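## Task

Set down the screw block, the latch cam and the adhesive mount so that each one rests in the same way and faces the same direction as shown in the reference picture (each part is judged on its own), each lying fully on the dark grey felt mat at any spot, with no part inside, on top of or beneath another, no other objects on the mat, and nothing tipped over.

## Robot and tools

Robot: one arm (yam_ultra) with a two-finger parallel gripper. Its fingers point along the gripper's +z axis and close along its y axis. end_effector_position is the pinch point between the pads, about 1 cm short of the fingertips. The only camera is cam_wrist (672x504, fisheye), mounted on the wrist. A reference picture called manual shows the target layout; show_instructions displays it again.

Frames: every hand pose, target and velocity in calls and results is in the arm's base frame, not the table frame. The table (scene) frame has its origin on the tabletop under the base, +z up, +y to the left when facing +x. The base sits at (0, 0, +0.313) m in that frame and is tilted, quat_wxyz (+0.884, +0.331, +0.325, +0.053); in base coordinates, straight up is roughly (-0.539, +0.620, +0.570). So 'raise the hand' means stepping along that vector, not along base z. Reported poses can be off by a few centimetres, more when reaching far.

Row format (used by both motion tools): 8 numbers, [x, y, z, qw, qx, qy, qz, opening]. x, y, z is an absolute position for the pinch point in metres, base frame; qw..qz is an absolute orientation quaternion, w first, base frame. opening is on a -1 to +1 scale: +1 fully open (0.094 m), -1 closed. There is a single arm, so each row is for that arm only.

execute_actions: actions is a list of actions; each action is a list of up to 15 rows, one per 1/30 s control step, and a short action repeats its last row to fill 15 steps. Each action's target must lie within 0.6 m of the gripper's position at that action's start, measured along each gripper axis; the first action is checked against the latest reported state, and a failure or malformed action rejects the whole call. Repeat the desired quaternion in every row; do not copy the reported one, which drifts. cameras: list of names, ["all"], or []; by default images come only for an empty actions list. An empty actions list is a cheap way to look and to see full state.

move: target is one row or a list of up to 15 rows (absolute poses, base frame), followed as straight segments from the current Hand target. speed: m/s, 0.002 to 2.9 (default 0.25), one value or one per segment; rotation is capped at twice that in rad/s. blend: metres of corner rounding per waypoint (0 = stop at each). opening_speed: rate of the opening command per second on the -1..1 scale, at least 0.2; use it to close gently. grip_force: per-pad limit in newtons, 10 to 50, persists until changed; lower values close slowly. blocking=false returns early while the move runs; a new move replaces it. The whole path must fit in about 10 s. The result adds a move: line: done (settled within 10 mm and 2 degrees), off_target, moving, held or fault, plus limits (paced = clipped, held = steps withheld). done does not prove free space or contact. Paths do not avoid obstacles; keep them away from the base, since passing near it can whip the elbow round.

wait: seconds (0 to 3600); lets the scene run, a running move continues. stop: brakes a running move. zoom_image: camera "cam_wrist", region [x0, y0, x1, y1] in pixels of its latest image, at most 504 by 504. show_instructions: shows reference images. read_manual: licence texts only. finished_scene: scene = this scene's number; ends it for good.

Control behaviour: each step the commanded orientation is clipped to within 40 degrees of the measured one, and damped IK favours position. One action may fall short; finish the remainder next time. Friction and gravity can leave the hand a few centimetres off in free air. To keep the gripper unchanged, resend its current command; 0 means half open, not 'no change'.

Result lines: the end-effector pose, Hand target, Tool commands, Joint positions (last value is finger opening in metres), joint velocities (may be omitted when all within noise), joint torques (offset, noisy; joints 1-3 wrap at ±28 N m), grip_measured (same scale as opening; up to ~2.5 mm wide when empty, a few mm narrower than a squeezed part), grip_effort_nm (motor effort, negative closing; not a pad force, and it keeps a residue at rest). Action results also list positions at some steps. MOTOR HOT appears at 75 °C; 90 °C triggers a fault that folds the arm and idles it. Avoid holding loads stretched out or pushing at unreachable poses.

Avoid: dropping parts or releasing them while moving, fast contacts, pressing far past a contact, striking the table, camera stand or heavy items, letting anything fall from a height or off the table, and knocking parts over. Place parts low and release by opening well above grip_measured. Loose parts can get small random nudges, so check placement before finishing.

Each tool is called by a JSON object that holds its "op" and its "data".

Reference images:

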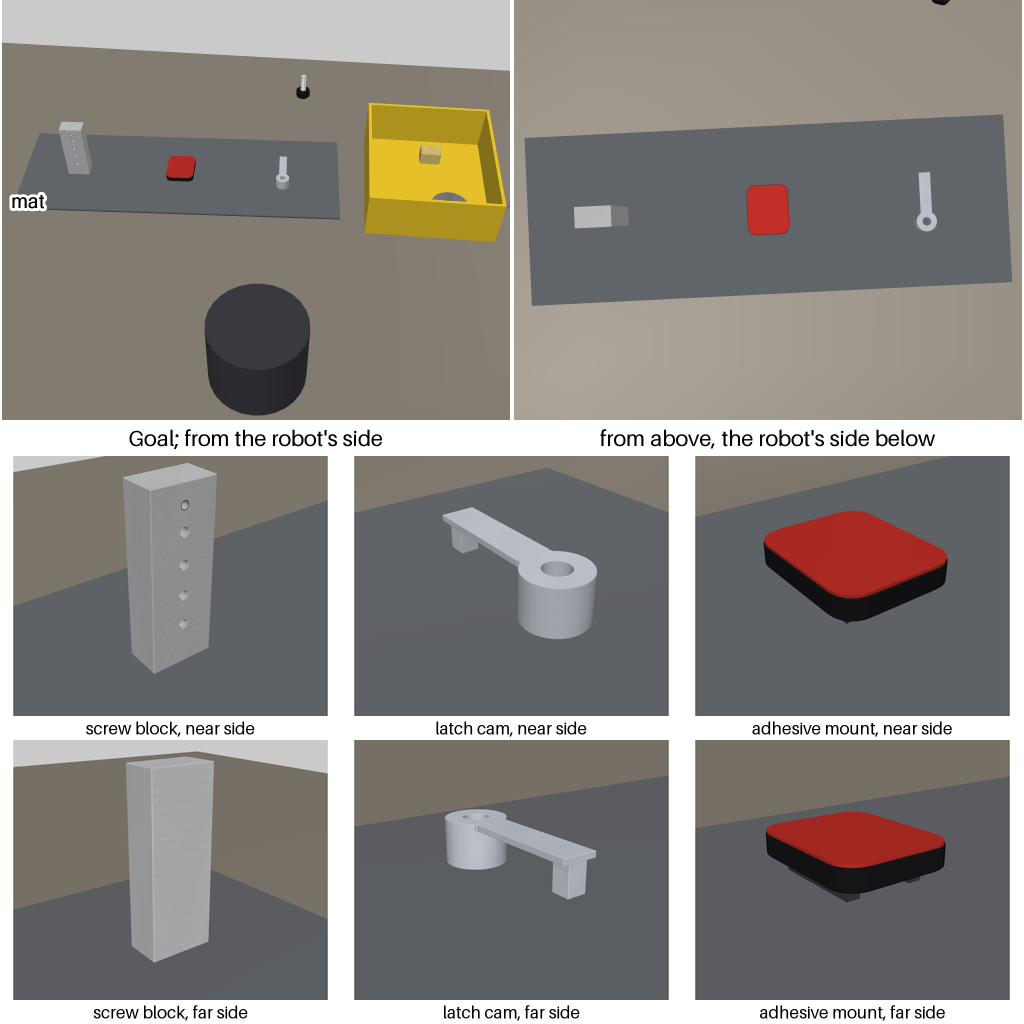

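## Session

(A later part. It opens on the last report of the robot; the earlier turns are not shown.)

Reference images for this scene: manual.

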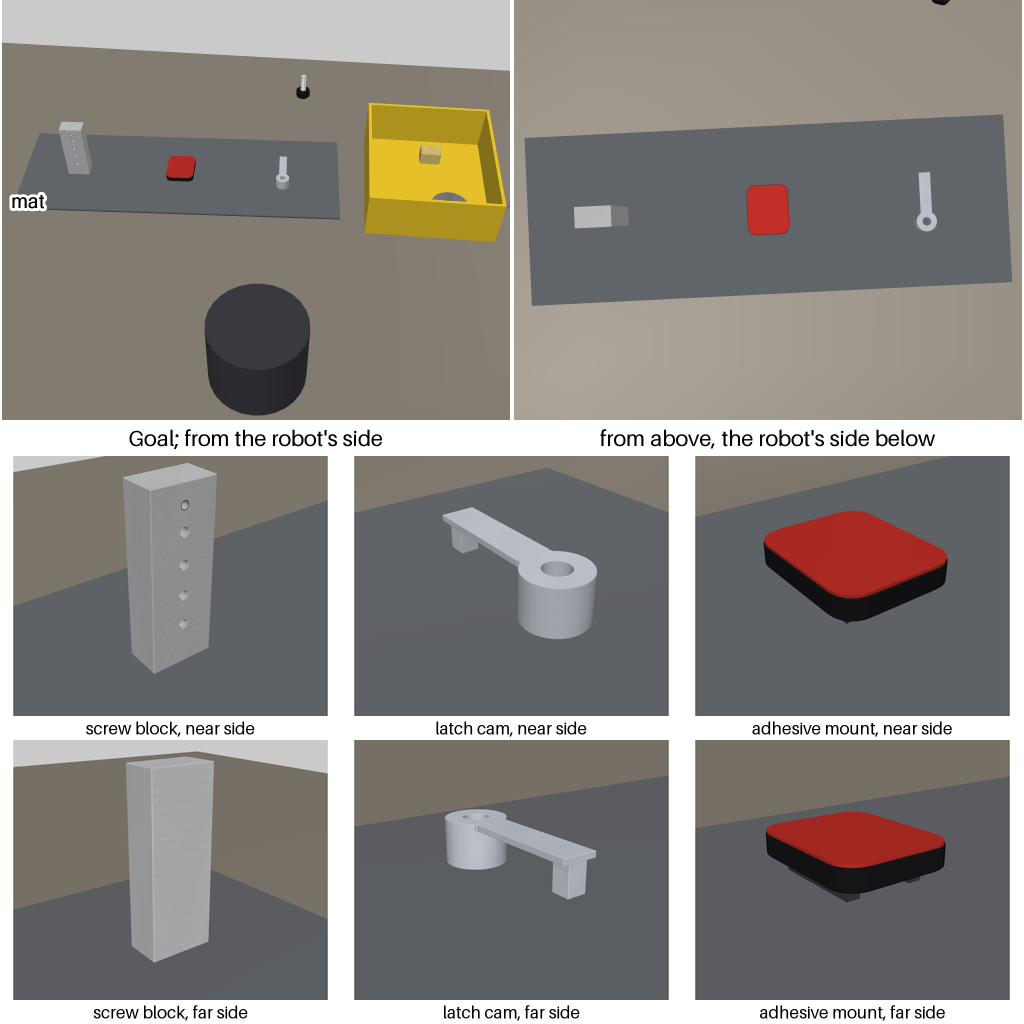

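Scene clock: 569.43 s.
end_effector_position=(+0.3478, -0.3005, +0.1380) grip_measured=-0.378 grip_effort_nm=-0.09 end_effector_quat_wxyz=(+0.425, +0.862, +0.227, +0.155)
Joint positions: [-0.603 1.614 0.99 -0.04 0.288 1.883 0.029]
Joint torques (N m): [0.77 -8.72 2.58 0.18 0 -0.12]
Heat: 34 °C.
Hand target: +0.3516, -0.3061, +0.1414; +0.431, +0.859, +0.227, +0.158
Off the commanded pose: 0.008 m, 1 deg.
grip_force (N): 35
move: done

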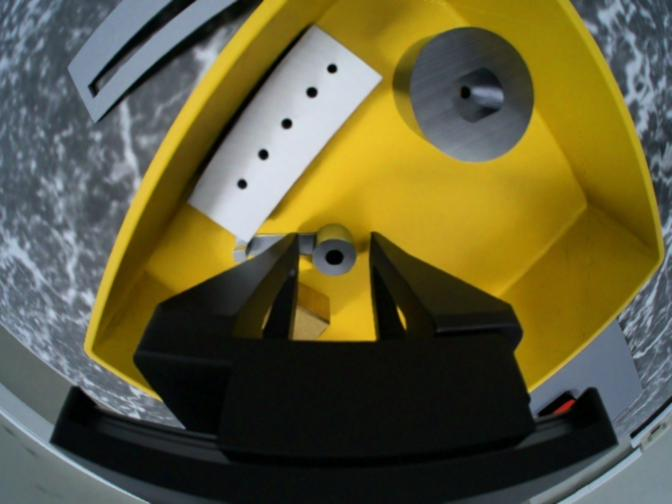

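{"op": "move", "data": {"target": [0.3516, -0.3061, 0.1414, 0.43089, 0.85894, 0.22662, 0.1586, -1.0], "speed": 0.1, "opening_speed": 0.6, "cameras": ["cam_wrist"]}}

Scene clock: 572.20 s.
end_effector_position=(+0.3487, -0.3008, +0.1391) grip_measured=-0.657 grip_effort_nm=-0.76 end_effector_quat_wxyz=(+0.426, +0.861, +0.226, +0.158)
Joint positions: [-0.603 1.614 0.99 -0.034 0.286 1.884 0.016]
Joint torques (N m): [0.73 -8.8 2.51 0.15 0.01 -0.11]
Heat: 34 °C.
Hand target: +0.3516, -0.3060, +0.1415; +0.431, +0.859, +0.226, +0.159
Off the commanded pose: 0.006 m, 1 deg.
grip_force (N): 35
move: done

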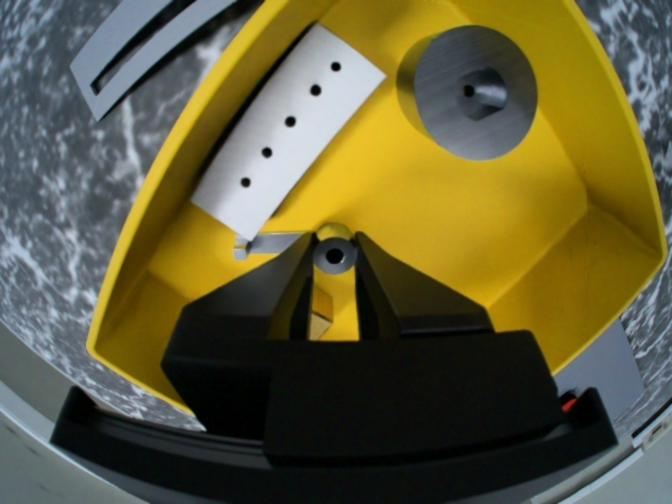

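{"op": "move", "data": {"target": [[0.2976, -0.244, 0.1984, 0.43089, 0.85894, 0.22662, 0.1586, -1.0], [0.31062, -0.1533, 0.13999, 0.48156, 0.37375, 0.76489, -0.20806, -1.0], [0.35373, -0.10567, 0.05877, 0.19048, -0.34442, 0.81625, -0.42284, -1.0]], "speed": [0.25, 0.5, 0.5], "blend": [0.03, 0.03, 0], "cameras": ["cam_wrist"]}}

Scene clock: 588.63 s.
end_effector_position=(+0.3453, -0.1162, +0.0600) grip_measured=-0.657 grip_effort_nm=-0.76 end_effector_quat_wxyz=(+0.176, -0.325, +0.823, -0.431)
Joint positions: [-0.04 1.521 0.534 0.224 0.609 -1.06 0.016]
Joint torques (N m): [4.78 -5.05 0.39 0.31 -0.19 -0.14]
Heat: 34 °C.
Hand target: +0.3519, -0.1073, +0.0593; +0.188, -0.338, +0.818, -0.426
Off the commanded pose: 0.014 m, 3 deg.
grip_force (N): 35
move: off_target

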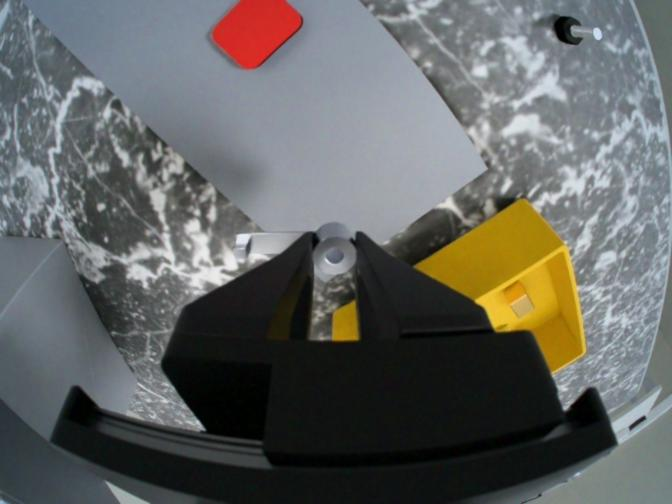

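{"op": "move", "data": {"target": [0.38466, -0.15309, 0.0203, 0.19048, -0.34442, 0.81625, -0.42284, -1.0], "speed": 0.12}}

{"op": "wait", "data": {"seconds": 0.2, "cameras": ["cam_wrist"]}}

Scene clock: 594.53 s.
end_effector_position=(+0.3796, -0.1544, +0.0216) grip_measured=-0.657 grip_effort_nm=-0.76 end_effector_quat_wxyz=(+0.182, -0.338, +0.820, -0.425)
Joint positions: [-0.187 1.797 0.601 0.497 0.472 -1.193 0.016]
Joint torques (N m): [3.25 -5.55 -0.47 0.34 -0.22 -0.14]
Heat: 34 °C.
Hand target: +0.3845, -0.1531, +0.0204; +0.190, -0.344, +0.817, -0.423
Off the commanded pose: 0.005 m, 1 deg.
grip_force (N): 35
move: done

Scene clock: 594.73 s.
end_effector_position=(+0.3797, -0.1542, +0.0215) grip_measured=-0.657 grip_effort_nm=-0.76 end_effector_quat_wxyz=(+0.182, -0.338, +0.820, -0.425)
Joint positions: [-0.187 1.797 0.601 0.497 0.47 -1.193 0.016]
Joint torques (N m): [3.25 -5.55 -0.49 0.34 -0.22 -0.13]
Heat: 34 °C.
Hand target: +0.3846, -0.1529, +0.0203; +0.191, -0.344, +0.817, -0.422
Tool commands: gripper/opening=-1.0
Off the commanded pose: 0.005 m, 1 deg.
grip_force (N): 35
wait: 0.20 s; at rest by 0.17 s

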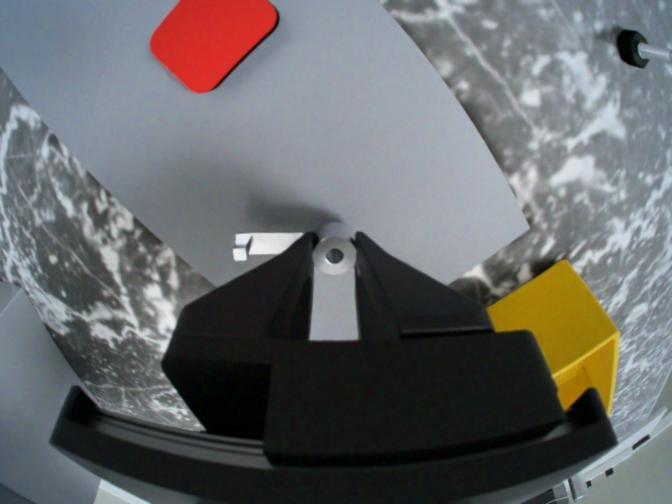

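{"op": "move", "data": {"target": [0.38871, -0.15774, 0.01603, 0.19048, -0.34442, 0.81625, -0.42284, -1.0], "speed": 0.05, "cameras": ["cam_wrist"]}}

Scene clock: 598.03 s.
end_effector_position=(+0.3827, -0.1593, +0.0163) grip_measured=-0.657 grip_effort_nm=-0.76 end_effector_quat_wxyz=(+0.179, -0.339, +0.820, -0.425)
Joint positions: [-0.201 1.83 0.615 0.517 0.463 -1.205 0.016]
Joint torques (N m): [3.33 -5.75 -0.53 0.35 -0.23 -0.13]
Heat: 34 °C.
Hand target: +0.3884, -0.1579, +0.0163; +0.190, -0.344, +0.816, -0.423
Off the commanded pose: 0.006 m, 1 deg.
grip_force (N): 35
move: done

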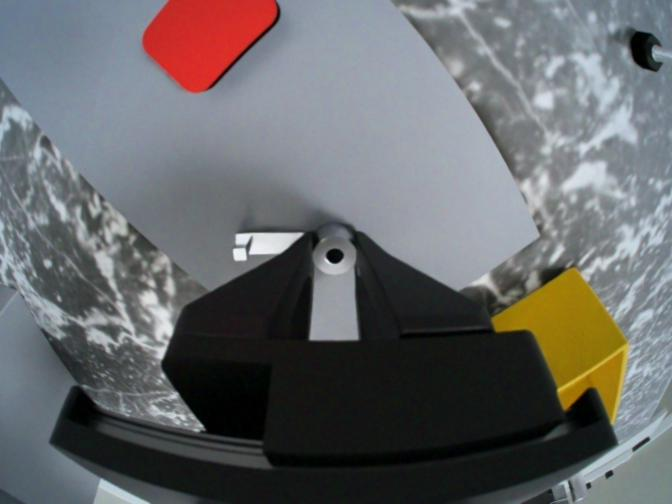

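{"op": "move", "data": {"target": [0.39033, -0.1596, 0.01432, 0.19048, -0.34442, 0.81625, -0.42284, -1.0], "speed": 0.04}}

{"op": "move", "data": {"target": [0.39195, -0.16146, 0.01261, 0.19048, -0.34442, 0.81625, -0.42284, -1.0], "speed": 0.04, "cameras": ["cam_wrist"]}}

Scene clock: 601.40 s.
end_effector_position=(+0.3836, -0.1597, +0.0157) grip_measured=-0.657 grip_effort_nm=-0.76 end_effector_quat_wxyz=(+0.180, -0.340, +0.820, -0.425)
Joint positions: [-0.203 1.835 0.618 0.52 0.461 -1.207 0.016]
Joint torques (N m): [3 -5.11 -0.25 0.39 -0.27 -0.13]
Heat: 34 °C.
Hand target: +0.3902, -0.1594, +0.0144; +0.191, -0.344, +0.817, -0.422
Off the commanded pose: 0.007 m, 1 deg.
grip_force (N): 35
move: done

Scene clock: 602.20 s.
end_effector_position=(+0.3842, -0.1600, +0.0154) grip_measured=-0.657 grip_effort_nm=-0.76 end_effector_quat_wxyz=(+0.179, -0.341, +0.819, -0.425)
Joint positions: [-0.203 1.838 0.62 0.523 0.461 -1.212 0.016]
Joint torques (N m): [2.58 -4.34 0.1 0.43 -0.3 -0.12]
Heat: 34 °C.
Hand target: +0.3916, -0.1613, +0.0128; +0.190, -0.344, +0.816, -0.423
Off the commanded pose: 0.008 m, 1 deg.
grip_force (N): 35
move: done

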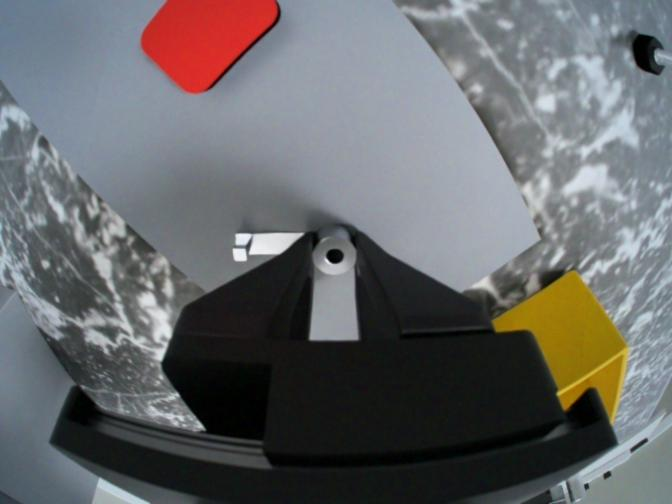

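{"op": "move", "data": {"target": [[0.39005, -0.15929, 0.0146, 0.19048, -0.34442, 0.81625, -0.42284, -1.0], [0.39005, -0.15929, 0.0146, 0.19048, -0.34442, 0.81625, -0.42284, -0.3], [0.35765, -0.12209, 0.0487, 0.19048, -0.34442, 0.81625, -0.42284, -0.3], [0.33585, -0.16745, 0.03533, 0.47639, -0.47542, 0.68965, -0.26717, -0.3]], "speed": [0.1, 0.1, 0.2, 0.3], "blend": [0, 0, 0.02, 0], "cameras": ["cam_wrist"]}}

Scene clock: 627.97 s.
end_effector_position=(+0.3339, -0.1637, +0.0315) grip_measured=-0.302 grip_effort_nm=0.09 end_effector_quat_wxyz=(+0.468, -0.476, +0.698, -0.260)
Joint positions: [-0.809 1.792 0.448 0.695 -0.787 -1.6 0.033]
Joint torques (N m): [-0.32 -5.42 -1.37 0.28 -0.54 -0.1]
Heat: 33 °C.
Hand target: +0.3364, -0.1670, +0.0346; +0.475, -0.479, +0.688, -0.266
Off the commanded pose: 0.006 m, 2 deg.
grip_force (N): 35
move: done

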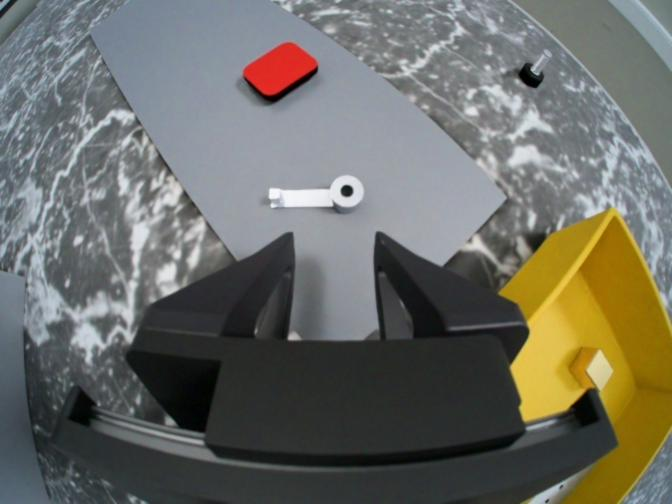

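{"op": "move", "data": {"target": [0.36516, -0.16457, 0.02715, 0.47639, -0.47542, 0.68965, -0.26717, -0.3], "speed": 0.12, "cameras": ["cam_wrist"]}}

Scene clock: 637.87 s.
end_effector_position=(+0.3595, -0.1601, +0.0238) grip_measured=-0.302 grip_effort_nm=0.08 end_effector_quat_wxyz=(+0.475, -0.477, +0.695, -0.254)
Joint positions: [-0.74 1.89 0.509 0.77 -0.751 -1.538 0.033]
Joint torques (N m): [1.46 -5.81 -1.62 0.49 -0.24 0.11]
Heat: 33 °C.
Hand target: +0.3650, -0.1646, +0.0274; +0.476, -0.475, +0.690, -0.267
Off the commanded pose: 0.008 m, 2 deg.
grip_force (N): 35
move: done

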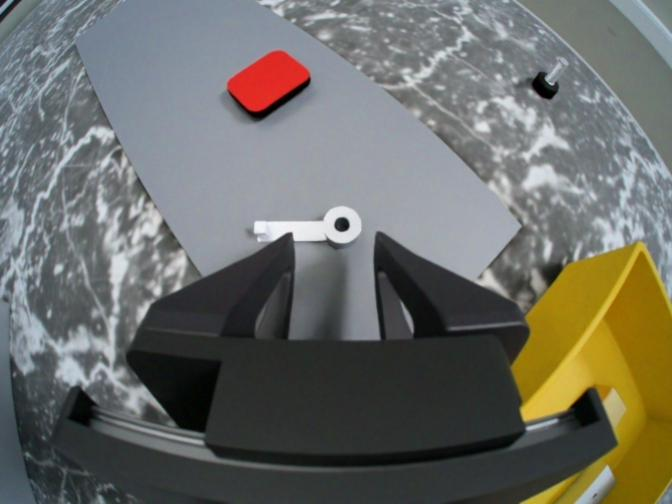

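{"op": "move", "data": {"target": [0.38507, -0.16512, 0.0194, 0.47639, -0.47542, 0.68965, -0.26717, -0.3], "speed": 0.08, "cameras": ["cam_wrist"]}}

Scene clock: 645.37 s.
end_effector_position=(+0.3714, -0.1675, +0.0261) grip_measured=-0.302 grip_effort_nm=0.09 end_effector_quat_wxyz=(+0.475, -0.479, +0.685, -0.277)
Joint positions: [-0.724 1.932 0.536 0.838 -0.725 -1.531 0.033]
Joint torques (N m): [4.44 -2.88 0.51 0.28 -0.12 0.37]
Heat: 33 °C.
Hand target: +0.3840, -0.1647, +0.0197; +0.476, -0.476, +0.690, -0.268
Off the commanded pose: 0.015 m, 1 deg.
grip_force (N): 35
move: off_target

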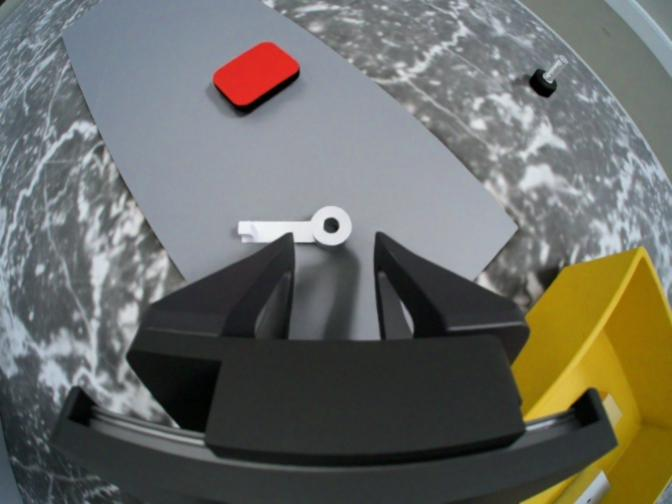

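{"op": "zoom_image", "data": {"camera": "cam_wrist", "region": [210, 150, 460, 340]}}

Scaled by 2.016 from the camera's image (finer frame: 960x720).

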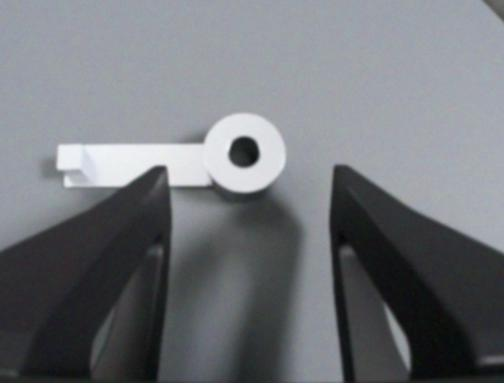

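{"op": "move", "data": {"target": [[0.3369, -0.14065, 0.05456, 0.47639, -0.47542, 0.68965, -0.26717, -0.3], [0.37115, -0.13759, 0.0345, 0.19048, -0.34442, 0.81625, -0.42284, -0.3]], "speed": [0.2, 0.35], "blend": [0.02, 0], "cameras": ["cam_wrist"]}}

Scene clock: 682.50 s.
end_effector_position=(+0.3701, -0.1458, +0.0424) grip_measured=-0.302 grip_effort_nm=0.08 end_effector_quat_wxyz=(+0.195, -0.336, +0.814, -0.433)
Joint positions: [-0.166 1.683 0.555 0.459 0.483 -1.187 0.033]
Joint torques (N m): [5.33 -5.52 -0.1 -0.01 0 0.11]
Heat: 32 °C.
Hand target: +0.3701, -0.1379, +0.0354; +0.189, -0.346, +0.816, -0.423
Off the commanded pose: 0.011 m, 2 deg.
grip_force (N): 35
move: off_target

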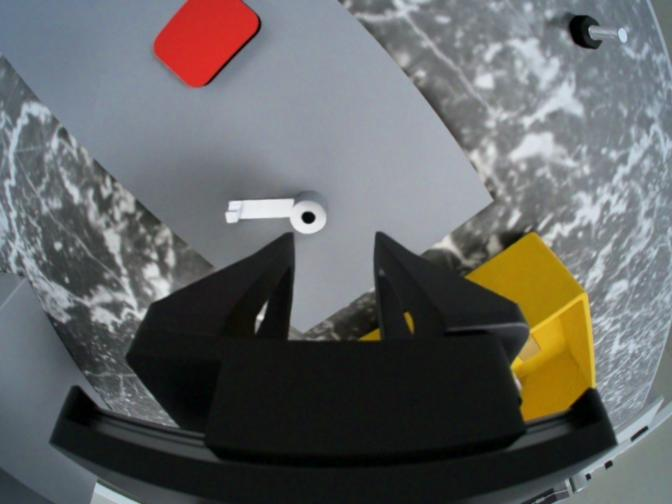

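{"op": "move", "data": {"target": [0.37672, -0.14433, 0.01728, 0.19048, -0.34442, 0.81625, -0.42284, -0.3], "speed": 0.15, "cameras": ["cam_wrist"]}}

Scene clock: 689.10 s.
end_effector_position=(+0.3713, -0.1461, +0.0165) grip_measured=-0.302 grip_effort_nm=0.09 end_effector_quat_wxyz=(+0.182, -0.339, +0.821, -0.422)
Joint positions: [-0.166 1.785 0.561 0.514 0.483 -1.175 0.033]
Joint torques (N m): [3.62 -5.63 -0.57 0.33 -0.15 -0.01]
Heat: 32 °C.
Hand target: +0.3765, -0.1443, +0.0172; +0.193, -0.340, +0.818, -0.421
Off the commanded pose: 0.006 m, 1 deg.
grip_force (N): 35
move: done

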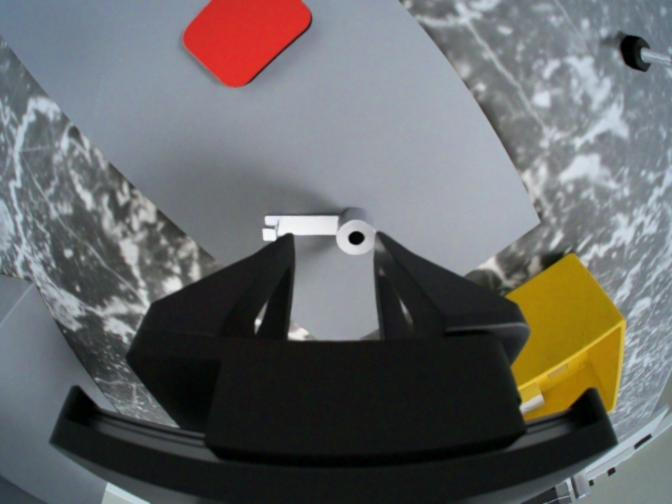

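{"op": "move", "data": {"target": [0.38707, -0.158, 0.01475, 0.19048, -0.34442, 0.81625, -0.42284, -0.3], "speed": 0.1, "cameras": ["cam_wrist"]}}

Scene clock: 694.37 s.
end_effector_position=(+0.3814, -0.1595, +0.0155) grip_measured=-0.302 grip_effort_nm=0.08 end_effector_quat_wxyz=(+0.181, -0.338, +0.820, -0.425)
Joint positions: [-0.204 1.83 0.608 0.528 0.46 -1.204 0.033]
Joint torques (N m): [3.36 -5.65 -0.55 0.35 -0.21 -0.13]
Heat: 32 °C.
Hand target: +0.3868, -0.1579, +0.0149; +0.190, -0.344, +0.817, -0.423
Off the commanded pose: 0.006 m, 1 deg.
grip_force (N): 35
move: done

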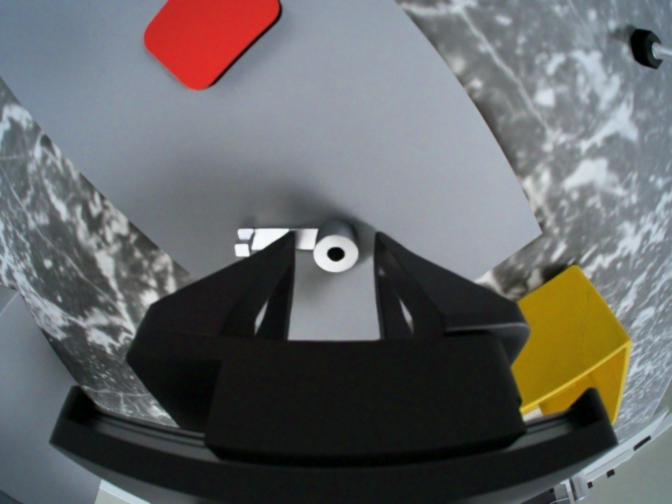

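{"op": "move", "data": {"target": [[0.38707, -0.158, 0.01475, 0.19048, -0.34442, 0.81625, -0.42284, -1.0], [0.35738, -0.1239, 0.04607, 0.19048, -0.34442, 0.81625, -0.42284, -1.0], [0.42085, -0.00705, -0.05523, 0.12996, -0.44977, 0.76929, -0.43468, -1.0]], "speed": [0.1, 0.2, 0.35], "blend": [0, 0.03, 0], "opening_speed": 0.8, "cameras": ["cam_wrist"]}}

Scene clock: 700.83 s.
end_effector_position=(+0.4240, -0.0167, -0.0495) grip_measured=-0.658 grip_effort_nm=-0.76 end_effector_quat_wxyz=(+0.132, -0.444, +0.768, -0.442)
Joint positions: [0.258 2.18 0.841 0.413 0.768 -1.058 0.016]
Joint torques (N m): [9.02 -5.33 0.16 -0.05 0 0.11]
Heat: 32 °C.
Hand target: +0.4210, -0.0078, -0.0545; +0.127, -0.455, +0.765, -0.438
Off the commanded pose: 0.012 m, 1 deg.
grip_force (N): 35
move: off_target; blend cut to 0.0274 m at target 2

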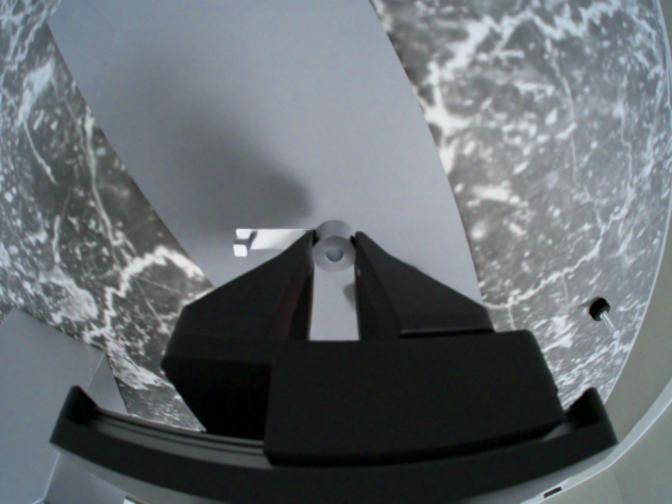

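{"op": "move", "data": {"target": [0.4352, -0.02817, -0.06781, 0.12996, -0.44977, 0.76929, -0.43468, -1.0], "speed": 0.12}}

Scene clock: 704.07 s.
end_effector_position=(+0.4307, -0.0337, -0.0655) grip_measured=-0.658 grip_effort_nm=-0.76 end_effector_quat_wxyz=(+0.122, -0.439, +0.775, -0.439)
Joint positions: [0.206 2.247 0.873 0.453 0.745 -1.086 0.016]
Joint torques (N m): [7.21 -5.38 -0.2 0.3 -0.21 -0.12]
Heat: 32 °C.
Hand target: +0.4350, -0.0281, -0.0678; +0.132, -0.445, +0.772, -0.434
Off the commanded pose: 0.008 m, 2 deg.
grip_force (N): 35
move: done

{"op": "move", "data": {"target": [0.43925, -0.03282, -0.07208, 0.12996, -0.44977, 0.76929, -0.43468, -1.0], "speed": 0.05}}

{"op": "move", "data": {"target": [0.44033, -0.03406, -0.07322, 0.12996, -0.44977, 0.76929, -0.43468, -1.0], "speed": 0.04, "cameras": ["cam_wrist"]}}

Scene clock: 706.83 s.
end_effector_position=(+0.4342, -0.0351, -0.0682) grip_measured=-0.658 grip_effort_nm=-0.76 end_effector_quat_wxyz=(+0.120, -0.445, +0.771, -0.440)
Joint positions: [0.2 2.263 0.884 0.466 0.739 -1.112 0.016]
Joint torques (N m): [6.46 -4.85 -0.02 0.36 -0.24 -0.16]
Heat: 32 °C.
Hand target: +0.4392, -0.0327, -0.0718; +0.130, -0.450, +0.769, -0.435
Off the commanded pose: 0.007 m, 1 deg.
grip_force (N): 35
move: done

Scene clock: 707.67 s.
end_effector_position=(+0.4342, -0.0351, -0.0682) grip_measured=-0.658 grip_effort_nm=-0.76 end_effector_quat_wxyz=(+0.119, -0.447, +0.770, -0.440)
Joint positions: [0.2 2.263 0.884 0.466 0.739 -1.116 0.016]
Joint torques (N m): [6.11 -4.33 0.24 0.41 -0.26 -0.16]
Heat: 32 °C.
Hand target: +0.4400, -0.0341, -0.0730; +0.129, -0.450, +0.769, -0.435
Off the commanded pose: 0.008 m, 1 deg.
grip_force (N): 35
move: done

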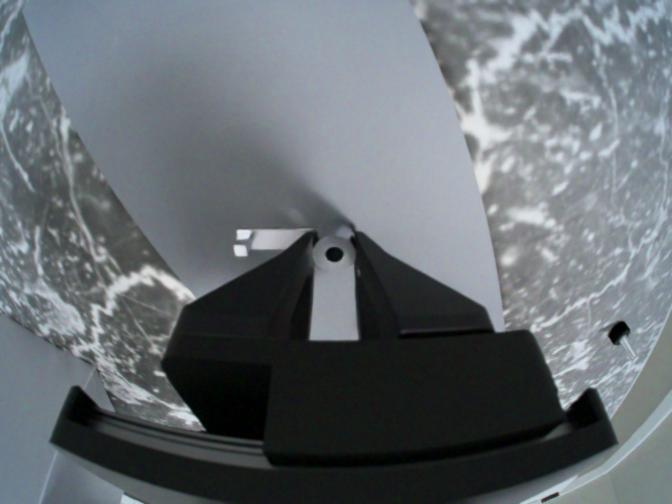

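{"op": "move", "data": {"target": [[0.43817, -0.03158, -0.07094, 0.12996, -0.44977, 0.76929, -0.43468, -1.0], [0.43817, -0.03158, -0.07094, 0.12996, -0.44977, 0.76929, -0.43468, -0.3], [0.40577, 0.00562, -0.03678, 0.12996, -0.44977, 0.76929, -0.43468, -0.3], [0.3949, -0.04456, -0.04198, 0.40286, -0.57779, 0.66812, -0.2396, -0.3]], "speed": [0.1, 0.1, 0.2, 0.3], "blend": [0, 0, 0.02, 0], "cameras": ["cam_wrist"]}}

Scene clock: 717.87 s.
end_effector_position=(+0.3904, -0.0484, -0.0456) grip_measured=-0.302 grip_effort_nm=0.09 end_effector_quat_wxyz=(+0.387, -0.570, +0.684, -0.240)
Joint positions: [-0.277 2.072 0.473 0.931 -0.335 -1.505 0.033]
Joint torques (N m): [3.18 -4.55 -1.77 0.33 -0.7 -0.13]
Heat: 33 °C.
Hand target: +0.3951, -0.0444, -0.0430; +0.402, -0.577, +0.671, -0.237
Off the commanded pose: 0.007 m, 3 deg.
grip_force (N): 35
move: off_target

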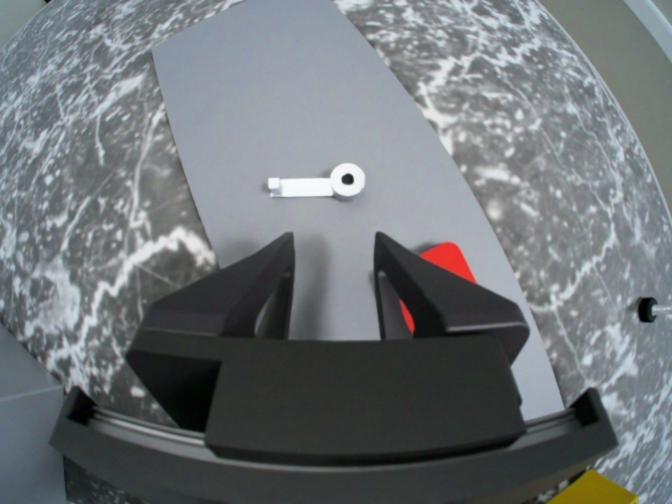

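{"op": "move", "data": {"target": [0.42162, -0.03576, -0.05344, 0.40286, -0.57779, 0.66812, -0.2396, -0.3], "speed": 0.12, "cameras": ["cam_wrist"]}}

Scene clock: 734.03 s.
end_effector_position=(+0.4169, -0.0430, -0.0537) grip_measured=-0.302 grip_effort_nm=0.09 end_effector_quat_wxyz=(+0.395, -0.578, +0.672, -0.240)
Joint positions: [-0.246 2.162 0.575 0.937 -0.333 -1.5 0.033]
Joint torques (N m): [6 -4.7 -1.89 0.39 -0.32 0.11]
Heat: 32 °C.
Hand target: +0.4214, -0.0356, -0.0535; +0.402, -0.580, +0.666, -0.240
Off the commanded pose: 0.009 m, 1 deg.
grip_force (N): 35
move: done

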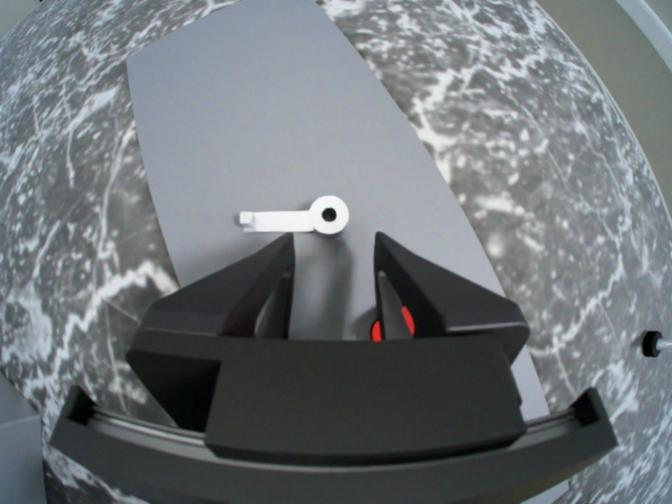

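{"op": "move", "data": {"target": [0.437, -0.02756, -0.06957, 0.40286, -0.57779, 0.66812, -0.2396, -0.3], "speed": 0.08, "cameras": ["cam_wrist"]}}

Scene clock: 741.00 s.
end_effector_position=(+0.4303, -0.0336, -0.0711) grip_measured=-0.302 grip_effort_nm=0.08 end_effector_quat_wxyz=(+0.397, -0.575, +0.677, -0.232)
Joint positions: [-0.208 2.255 0.638 0.965 -0.31 -1.463 0.033]
Joint torques (N m): [6.5 -4.53 -1.68 0.47 -0.23 0.08]
Heat: 32 °C.
Hand target: +0.4368, -0.0276, -0.0693; +0.403, -0.576, +0.670, -0.239
Off the commanded pose: 0.009 m, 2 deg.
grip_force (N): 35
move: done

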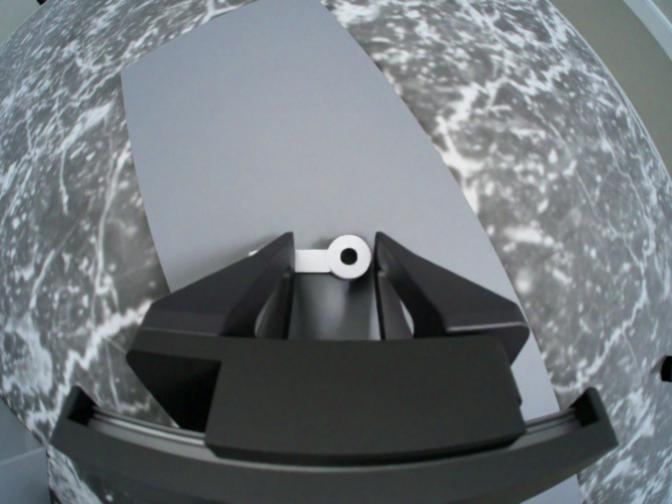

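{"op": "move", "data": {"target": [[0.42327, -0.03395, -0.05542, 0.40286, -0.57779, 0.66812, -0.2396, -0.3], [0.43765, -0.03194, -0.06593, 0.40286, -0.57779, 0.66812, -0.2396, -0.3]], "speed": [0.1, 0.08], "cameras": ["cam_wrist"]}}

Scene clock: 751.13 s.
end_effector_position=(+0.4346, -0.0376, -0.0629) grip_measured=-0.302 grip_effort_nm=0.08 end_effector_quat_wxyz=(+0.401, -0.573, +0.673, -0.242)
Joint positions: [-0.215 2.237 0.641 0.965 -0.31 -1.468 0.033]
Joint torques (N m): [5.74 -4.44 -1.51 0.29 -0.34 -0.01]
Heat: 32 °C.
Hand target: +0.4375, -0.0320, -0.0658; +0.403, -0.578, +0.668, -0.240
Off the commanded pose: 0.007 m, 1 deg.
grip_force (N): 35
move: done

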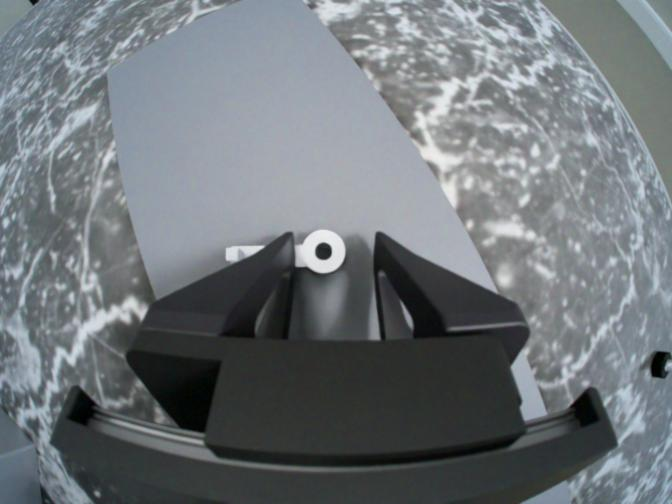

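{"op": "move", "data": {"target": [0.43765, -0.03194, -0.06593, 0.40286, -0.57779, 0.66812, -0.2396, -1.0], "speed": 0.08, "opening_speed": 0.5, "cameras": ["cam_wrist"]}}

Scene clock: 758.73 s.
end_effector_position=(+0.4337, -0.0368, -0.0647) grip_measured=-0.657 grip_effort_nm=-0.76 end_effector_quat_wxyz=(+0.401, -0.574, +0.673, -0.239)
Joint positions: [-0.215 2.241 0.641 0.965 -0.313 -1.468 0.016]
Joint torques (N m): [5.76 -4.83 -1.55 0.28 -0.31 -0.02]
Heat: 32 °C.
Hand target: +0.4375, -0.0319, -0.0659; +0.403, -0.578, +0.668, -0.240
Off the commanded pose: 0.006 m, 1 deg.
grip_force (N): 35
move: done

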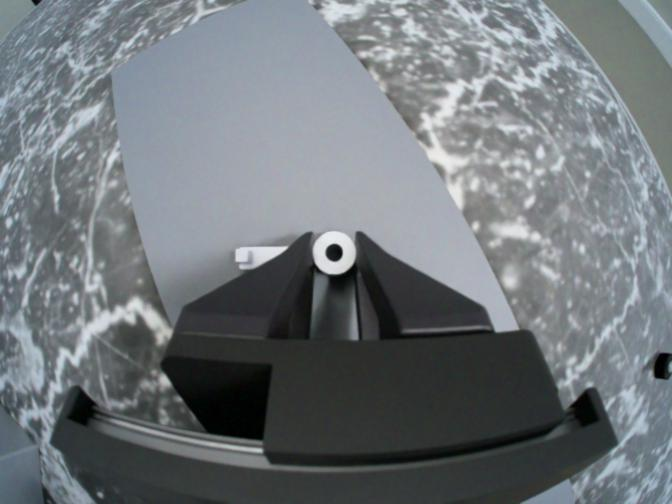

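{"op": "move", "data": {"target": [[0.39414, 0.01806, -0.02002, 0.40286, -0.57779, 0.66812, -0.2396, -1.0], [0.37369, 0.03125, -0.01872, 0.3781, 0.12967, 0.86547, -0.30189, -1.0], [0.39528, 0.00645, -0.04149, 0.22355, 0.61364, 0.72635, 0.21409, -1.0]], "speed": [0.2, 0.45, 0.45], "blend": [0.03, 0.05, 0], "cameras": ["cam_wrist"]}}

Scene clock: 774.53 s.
end_effector_position=(+0.3987, +0.0024, -0.0389) grip_measured=-0.658 grip_effort_nm=-0.76 end_effector_quat_wxyz=(+0.238, +0.607, +0.731, +0.204)
Joint positions: [-0.001 1.896 0.699 0.264 -0.01 1.389 0.016]
Joint torques (N m): [4.74 -6.71 -1.5 0.04 -0.52 0.1]
Heat: 32 °C.
Hand target: +0.3972, +0.0063, -0.0392; +0.231, +0.607, +0.729, +0.215
Off the commanded pose: 0.006 m, 2 deg.
grip_force (N): 35
move: done

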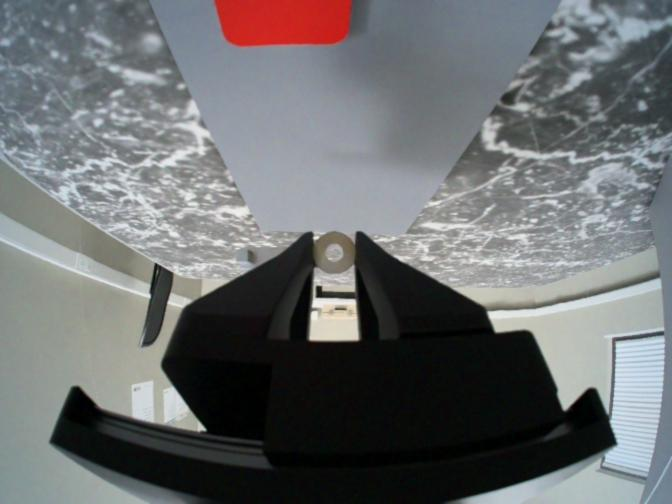

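{"op": "move", "data": {"target": [0.41958, -0.02145, -0.06709, 0.22355, 0.61364, 0.72635, 0.21409, -1.0], "speed": 0.15, "cameras": ["cam_wrist"]}}

Scene clock: 780.80 s.
end_effector_position=(+0.4164, -0.0261, -0.0660) grip_measured=-0.658 grip_effort_nm=-0.76 end_effector_quat_wxyz=(+0.227, +0.622, +0.721, +0.204)
Joint positions: [-0.093 2.046 0.784 0.308 -0.065 1.352 0.016]
Joint torques (N m): [5.04 -5.64 -0.79 -0.05 -0.52 -0.12]
Heat: 32 °C.
Hand target: +0.4195, -0.0218, -0.0670; +0.224, +0.615, +0.726, +0.214
Off the commanded pose: 0.006 m, 2 deg.
grip_force (N): 35
move: done

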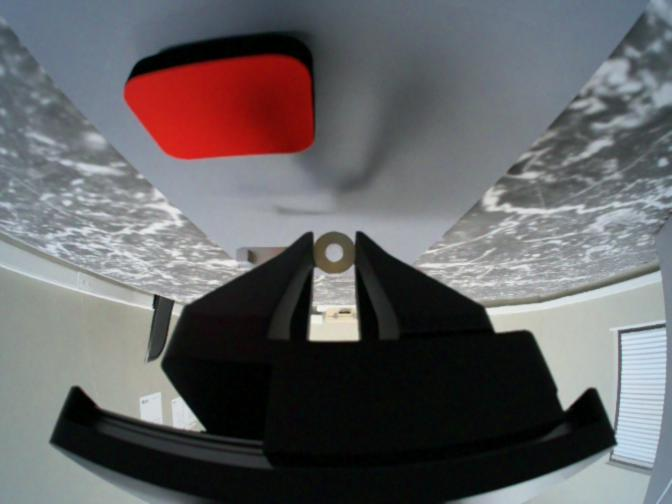

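{"op": "move", "data": {"target": [0.4266, -0.02951, -0.07449, 0.22355, 0.61364, 0.72635, 0.21409, -1.0], "speed": 0.08, "cameras": ["cam_wrist"]}}

Scene clock: 783.47 s.
end_effector_position=(+0.4232, -0.0334, -0.0734) grip_measured=-0.658 grip_effort_nm=-0.76 end_effector_quat_wxyz=(+0.226, +0.624, +0.720, +0.204)
Joint positions: [-0.114 2.091 0.817 0.318 -0.079 1.339 0.016]
Joint torques (N m): [5 -5.7 -0.88 -0.06 -0.51 -0.12]
Heat: 32 °C.
Hand target: +0.4264, -0.0295, -0.0744; +0.223, +0.617, +0.724, +0.215
Off the commanded pose: 0.005 m, 2 deg.
grip_force (N): 35
move: done

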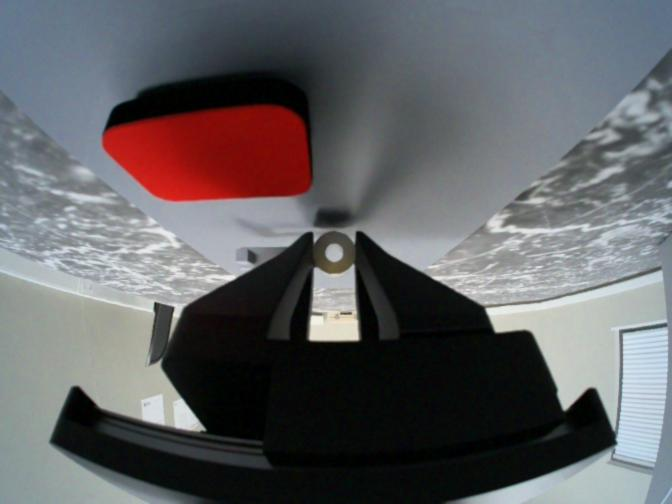

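{"op": "move", "data": {"target": [0.42822, -0.03137, -0.0762, 0.22355, 0.61364, 0.72635, 0.21409, -1.0], "speed": 0.05}}

{"op": "move", "data": {"target": [0.4293, -0.03261, -0.07734, 0.22355, 0.61364, 0.72635, 0.21409, -1.0], "speed": 0.04, "cameras": ["cam_wrist"]}}

Scene clock: 786.13 s.
end_effector_position=(+0.4251, -0.0344, -0.0747) grip_measured=-0.658 grip_effort_nm=-0.76 end_effector_quat_wxyz=(+0.226, +0.621, +0.722, +0.205)
Joint positions: [-0.118 2.1 0.825 0.319 -0.083 1.329 0.016]
Joint torques (N m): [4.89 -5.61 -0.87 -0.06 -0.52 -0.12]
Heat: 32 °C.
Hand target: +0.4282, -0.0312, -0.0760; +0.223, +0.614, +0.726, +0.215
Off the commanded pose: 0.005 m, 1 deg.
grip_force (N): 35
move: done

Scene clock: 786.93 s.
end_effector_position=(+0.4262, -0.0349, -0.0757) grip_measured=-0.658 grip_effort_nm=-0.76 end_effector_quat_wxyz=(+0.226, +0.620, +0.723, +0.205)
Joint positions: [-0.121 2.107 0.83 0.321 -0.086 1.324 0.016]
Joint torques (N m): [4.79 -5.56 -0.85 -0.07 -0.5 -0.12]
Heat: 32 °C.
Hand target: +0.4293, -0.0327, -0.0772; +0.224, +0.614, +0.726, +0.214
Off the commanded pose: 0.004 m, 1 deg.
grip_force (N): 35
move: done

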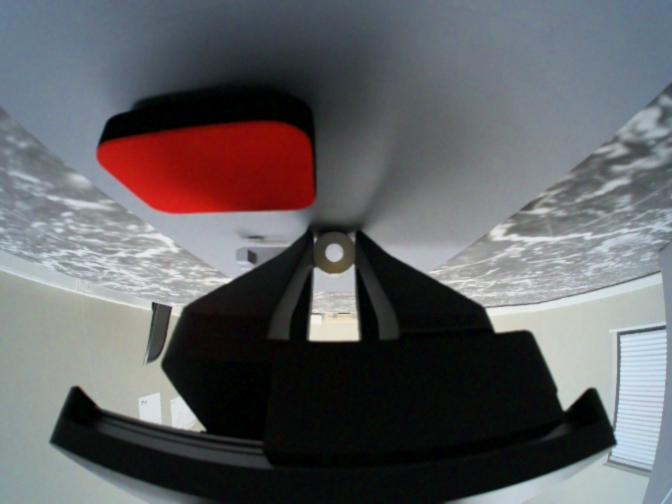

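{"op": "move", "data": {"target": [0.43065, -0.03416, -0.07876, 0.22355, 0.61364, 0.72635, 0.21409, -1.0], "speed": 0.04}}

{"op": "move", "data": {"target": [0.43173, -0.0354, -0.0799, 0.22355, 0.61364, 0.72635, 0.21409, -1.0], "speed": 0.04, "cameras": ["cam_wrist"]}}

Scene clock: 789.60 s.
end_effector_position=(+0.4273, -0.0341, -0.0768) grip_measured=-0.658 grip_effort_nm=-0.76 end_effector_quat_wxyz=(+0.223, +0.618, +0.724, +0.208)
Joint positions: [-0.123 2.114 0.836 0.321 -0.097 1.321 0.016]
Joint torques (N m): [4.64 -5.41 -0.77 -0.06 -0.41 -0.13]
Heat: 32 °C.
Hand target: +0.4306, -0.0342, -0.0787; +0.224, +0.614, +0.726, +0.214
Off the commanded pose: 0.004 m, 1 deg.
grip_force (N): 35
move: done

Scene clock: 790.40 s.
end_effector_position=(+0.4281, -0.0334, -0.0775) grip_measured=-0.658 grip_effort_nm=-0.76 end_effector_quat_wxyz=(+0.220, +0.617, +0.725, +0.212)
Joint positions: [-0.125 2.118 0.84 0.321 -0.108 1.318 0.016]
Joint torques (N m): [4.55 -5.26 -0.72 -0.05 -0.35 -0.12]
Heat: 32 °C.
Hand target: +0.4316, -0.0354, -0.0798; +0.223, +0.614, +0.726, +0.214
Off the commanded pose: 0.005 m, 1 deg.
grip_force (N): 35
move: done

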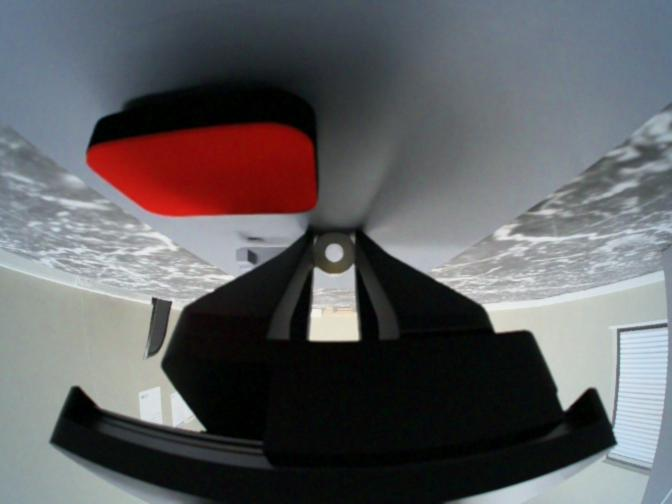

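{"op": "move", "data": {"target": [[0.43038, -0.03385, -0.07848, 0.22355, 0.61364, 0.72635, 0.21409, -1.0], [0.43038, -0.03385, -0.07848, 0.22355, 0.61364, 0.72635, 0.21409, -0.3]], "speed": 0.05, "cameras": ["cam_wrist"]}}

Scene clock: 794.87 s.
end_effector_position=(+0.4281, -0.0334, -0.0775) grip_measured=-0.302 grip_effort_nm=0.09 end_effector_quat_wxyz=(+0.221, +0.613, +0.728, +0.211)
Joint positions: [-0.125 2.118 0.84 0.321 -0.108 1.309 0.033]
Joint torques (N m): [4.94 -6.02 -1.21 -0.07 -0.32 -0.09]
Heat: 32 °C.
Hand target: +0.4303, -0.0338, -0.0785; +0.224, +0.610, +0.729, +0.213
Off the commanded pose: 0.002 m, 1 deg.
grip_force (N): 35
move: done

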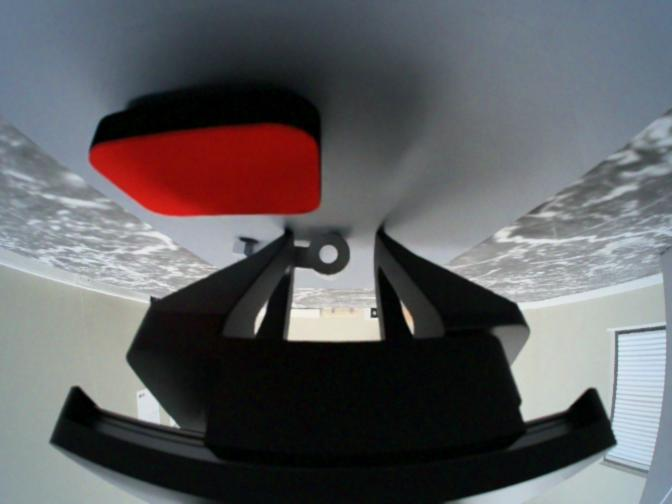

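{"op": "move", "data": {"target": [[0.39987, -0.0344, -0.0392, 0.22355, 0.61364, 0.72635, 0.21409, -0.3], [0.41304, 0.03126, -0.06923, 0.35462, 0.015, 0.87067, -0.34045, -0.3]], "speed": [0.12, 0.4], "blend": [0.02, 0], "cameras": ["cam_wrist"]}}

Scene clock: 810.27 s.
end_effector_position=(+0.4121, +0.0216, -0.0703) grip_measured=-0.302 grip_effort_nm=0.08 end_effector_quat_wxyz=(+0.342, +0.030, +0.878, -0.335)
Joint positions: [0.401 2.289 0.917 0.301 0.905 0.223 0.033]
Joint torques (N m): [10.4 -5.16 -0.4 0.33 0.12 -0.12]
Heat: 32 °C.
Hand target: +0.4109, +0.0328, -0.0713; +0.350, +0.016, +0.875, -0.335
Off the commanded pose: 0.010 m, 3 deg.
grip_force (N): 35
move: off_target

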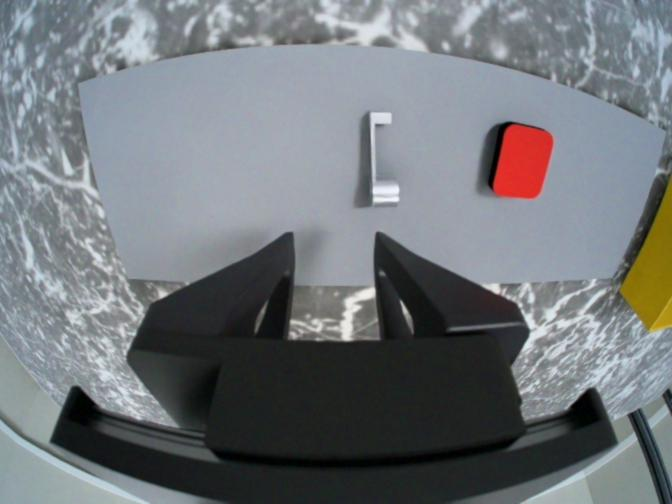

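{"op": "move", "data": {"target": [0.44514, 0.00822, -0.09272, 0.35462, 0.015, 0.87067, -0.34045, -1.0], "speed": 0.15, "cameras": ["cam_wrist"]}}

Scene clock: 819.90 s.
end_effector_position=(+0.4421, +0.0041, -0.0903) grip_measured=-0.991 grip_effort_nm=-0.46 end_effector_quat_wxyz=(+0.346, +0.014, +0.871, -0.348)
Joint positions: [0.328 2.416 0.998 0.459 0.886 0.063 0]
Joint torques (N m): [8.23 -5.2 -0.01 0.42 -0.08 -0.12]
Heat: 32 °C.
Hand target: +0.4450, +0.0081, -0.0927; +0.353, +0.010, +0.871, -0.342
Off the commanded pose: 0.006 m, 1 deg.
grip_force (N): 35
move: done

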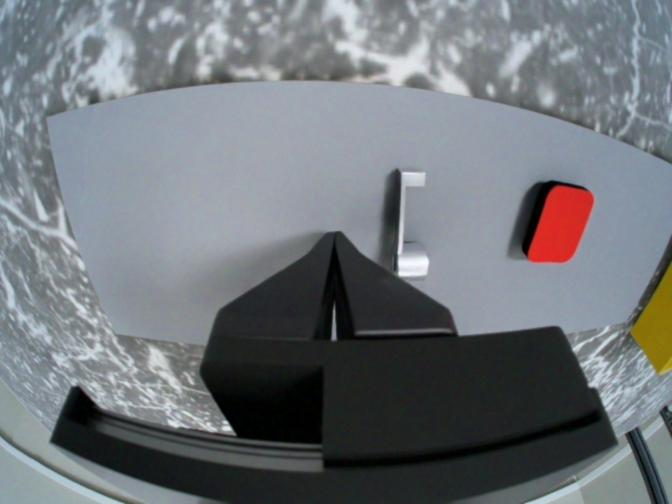

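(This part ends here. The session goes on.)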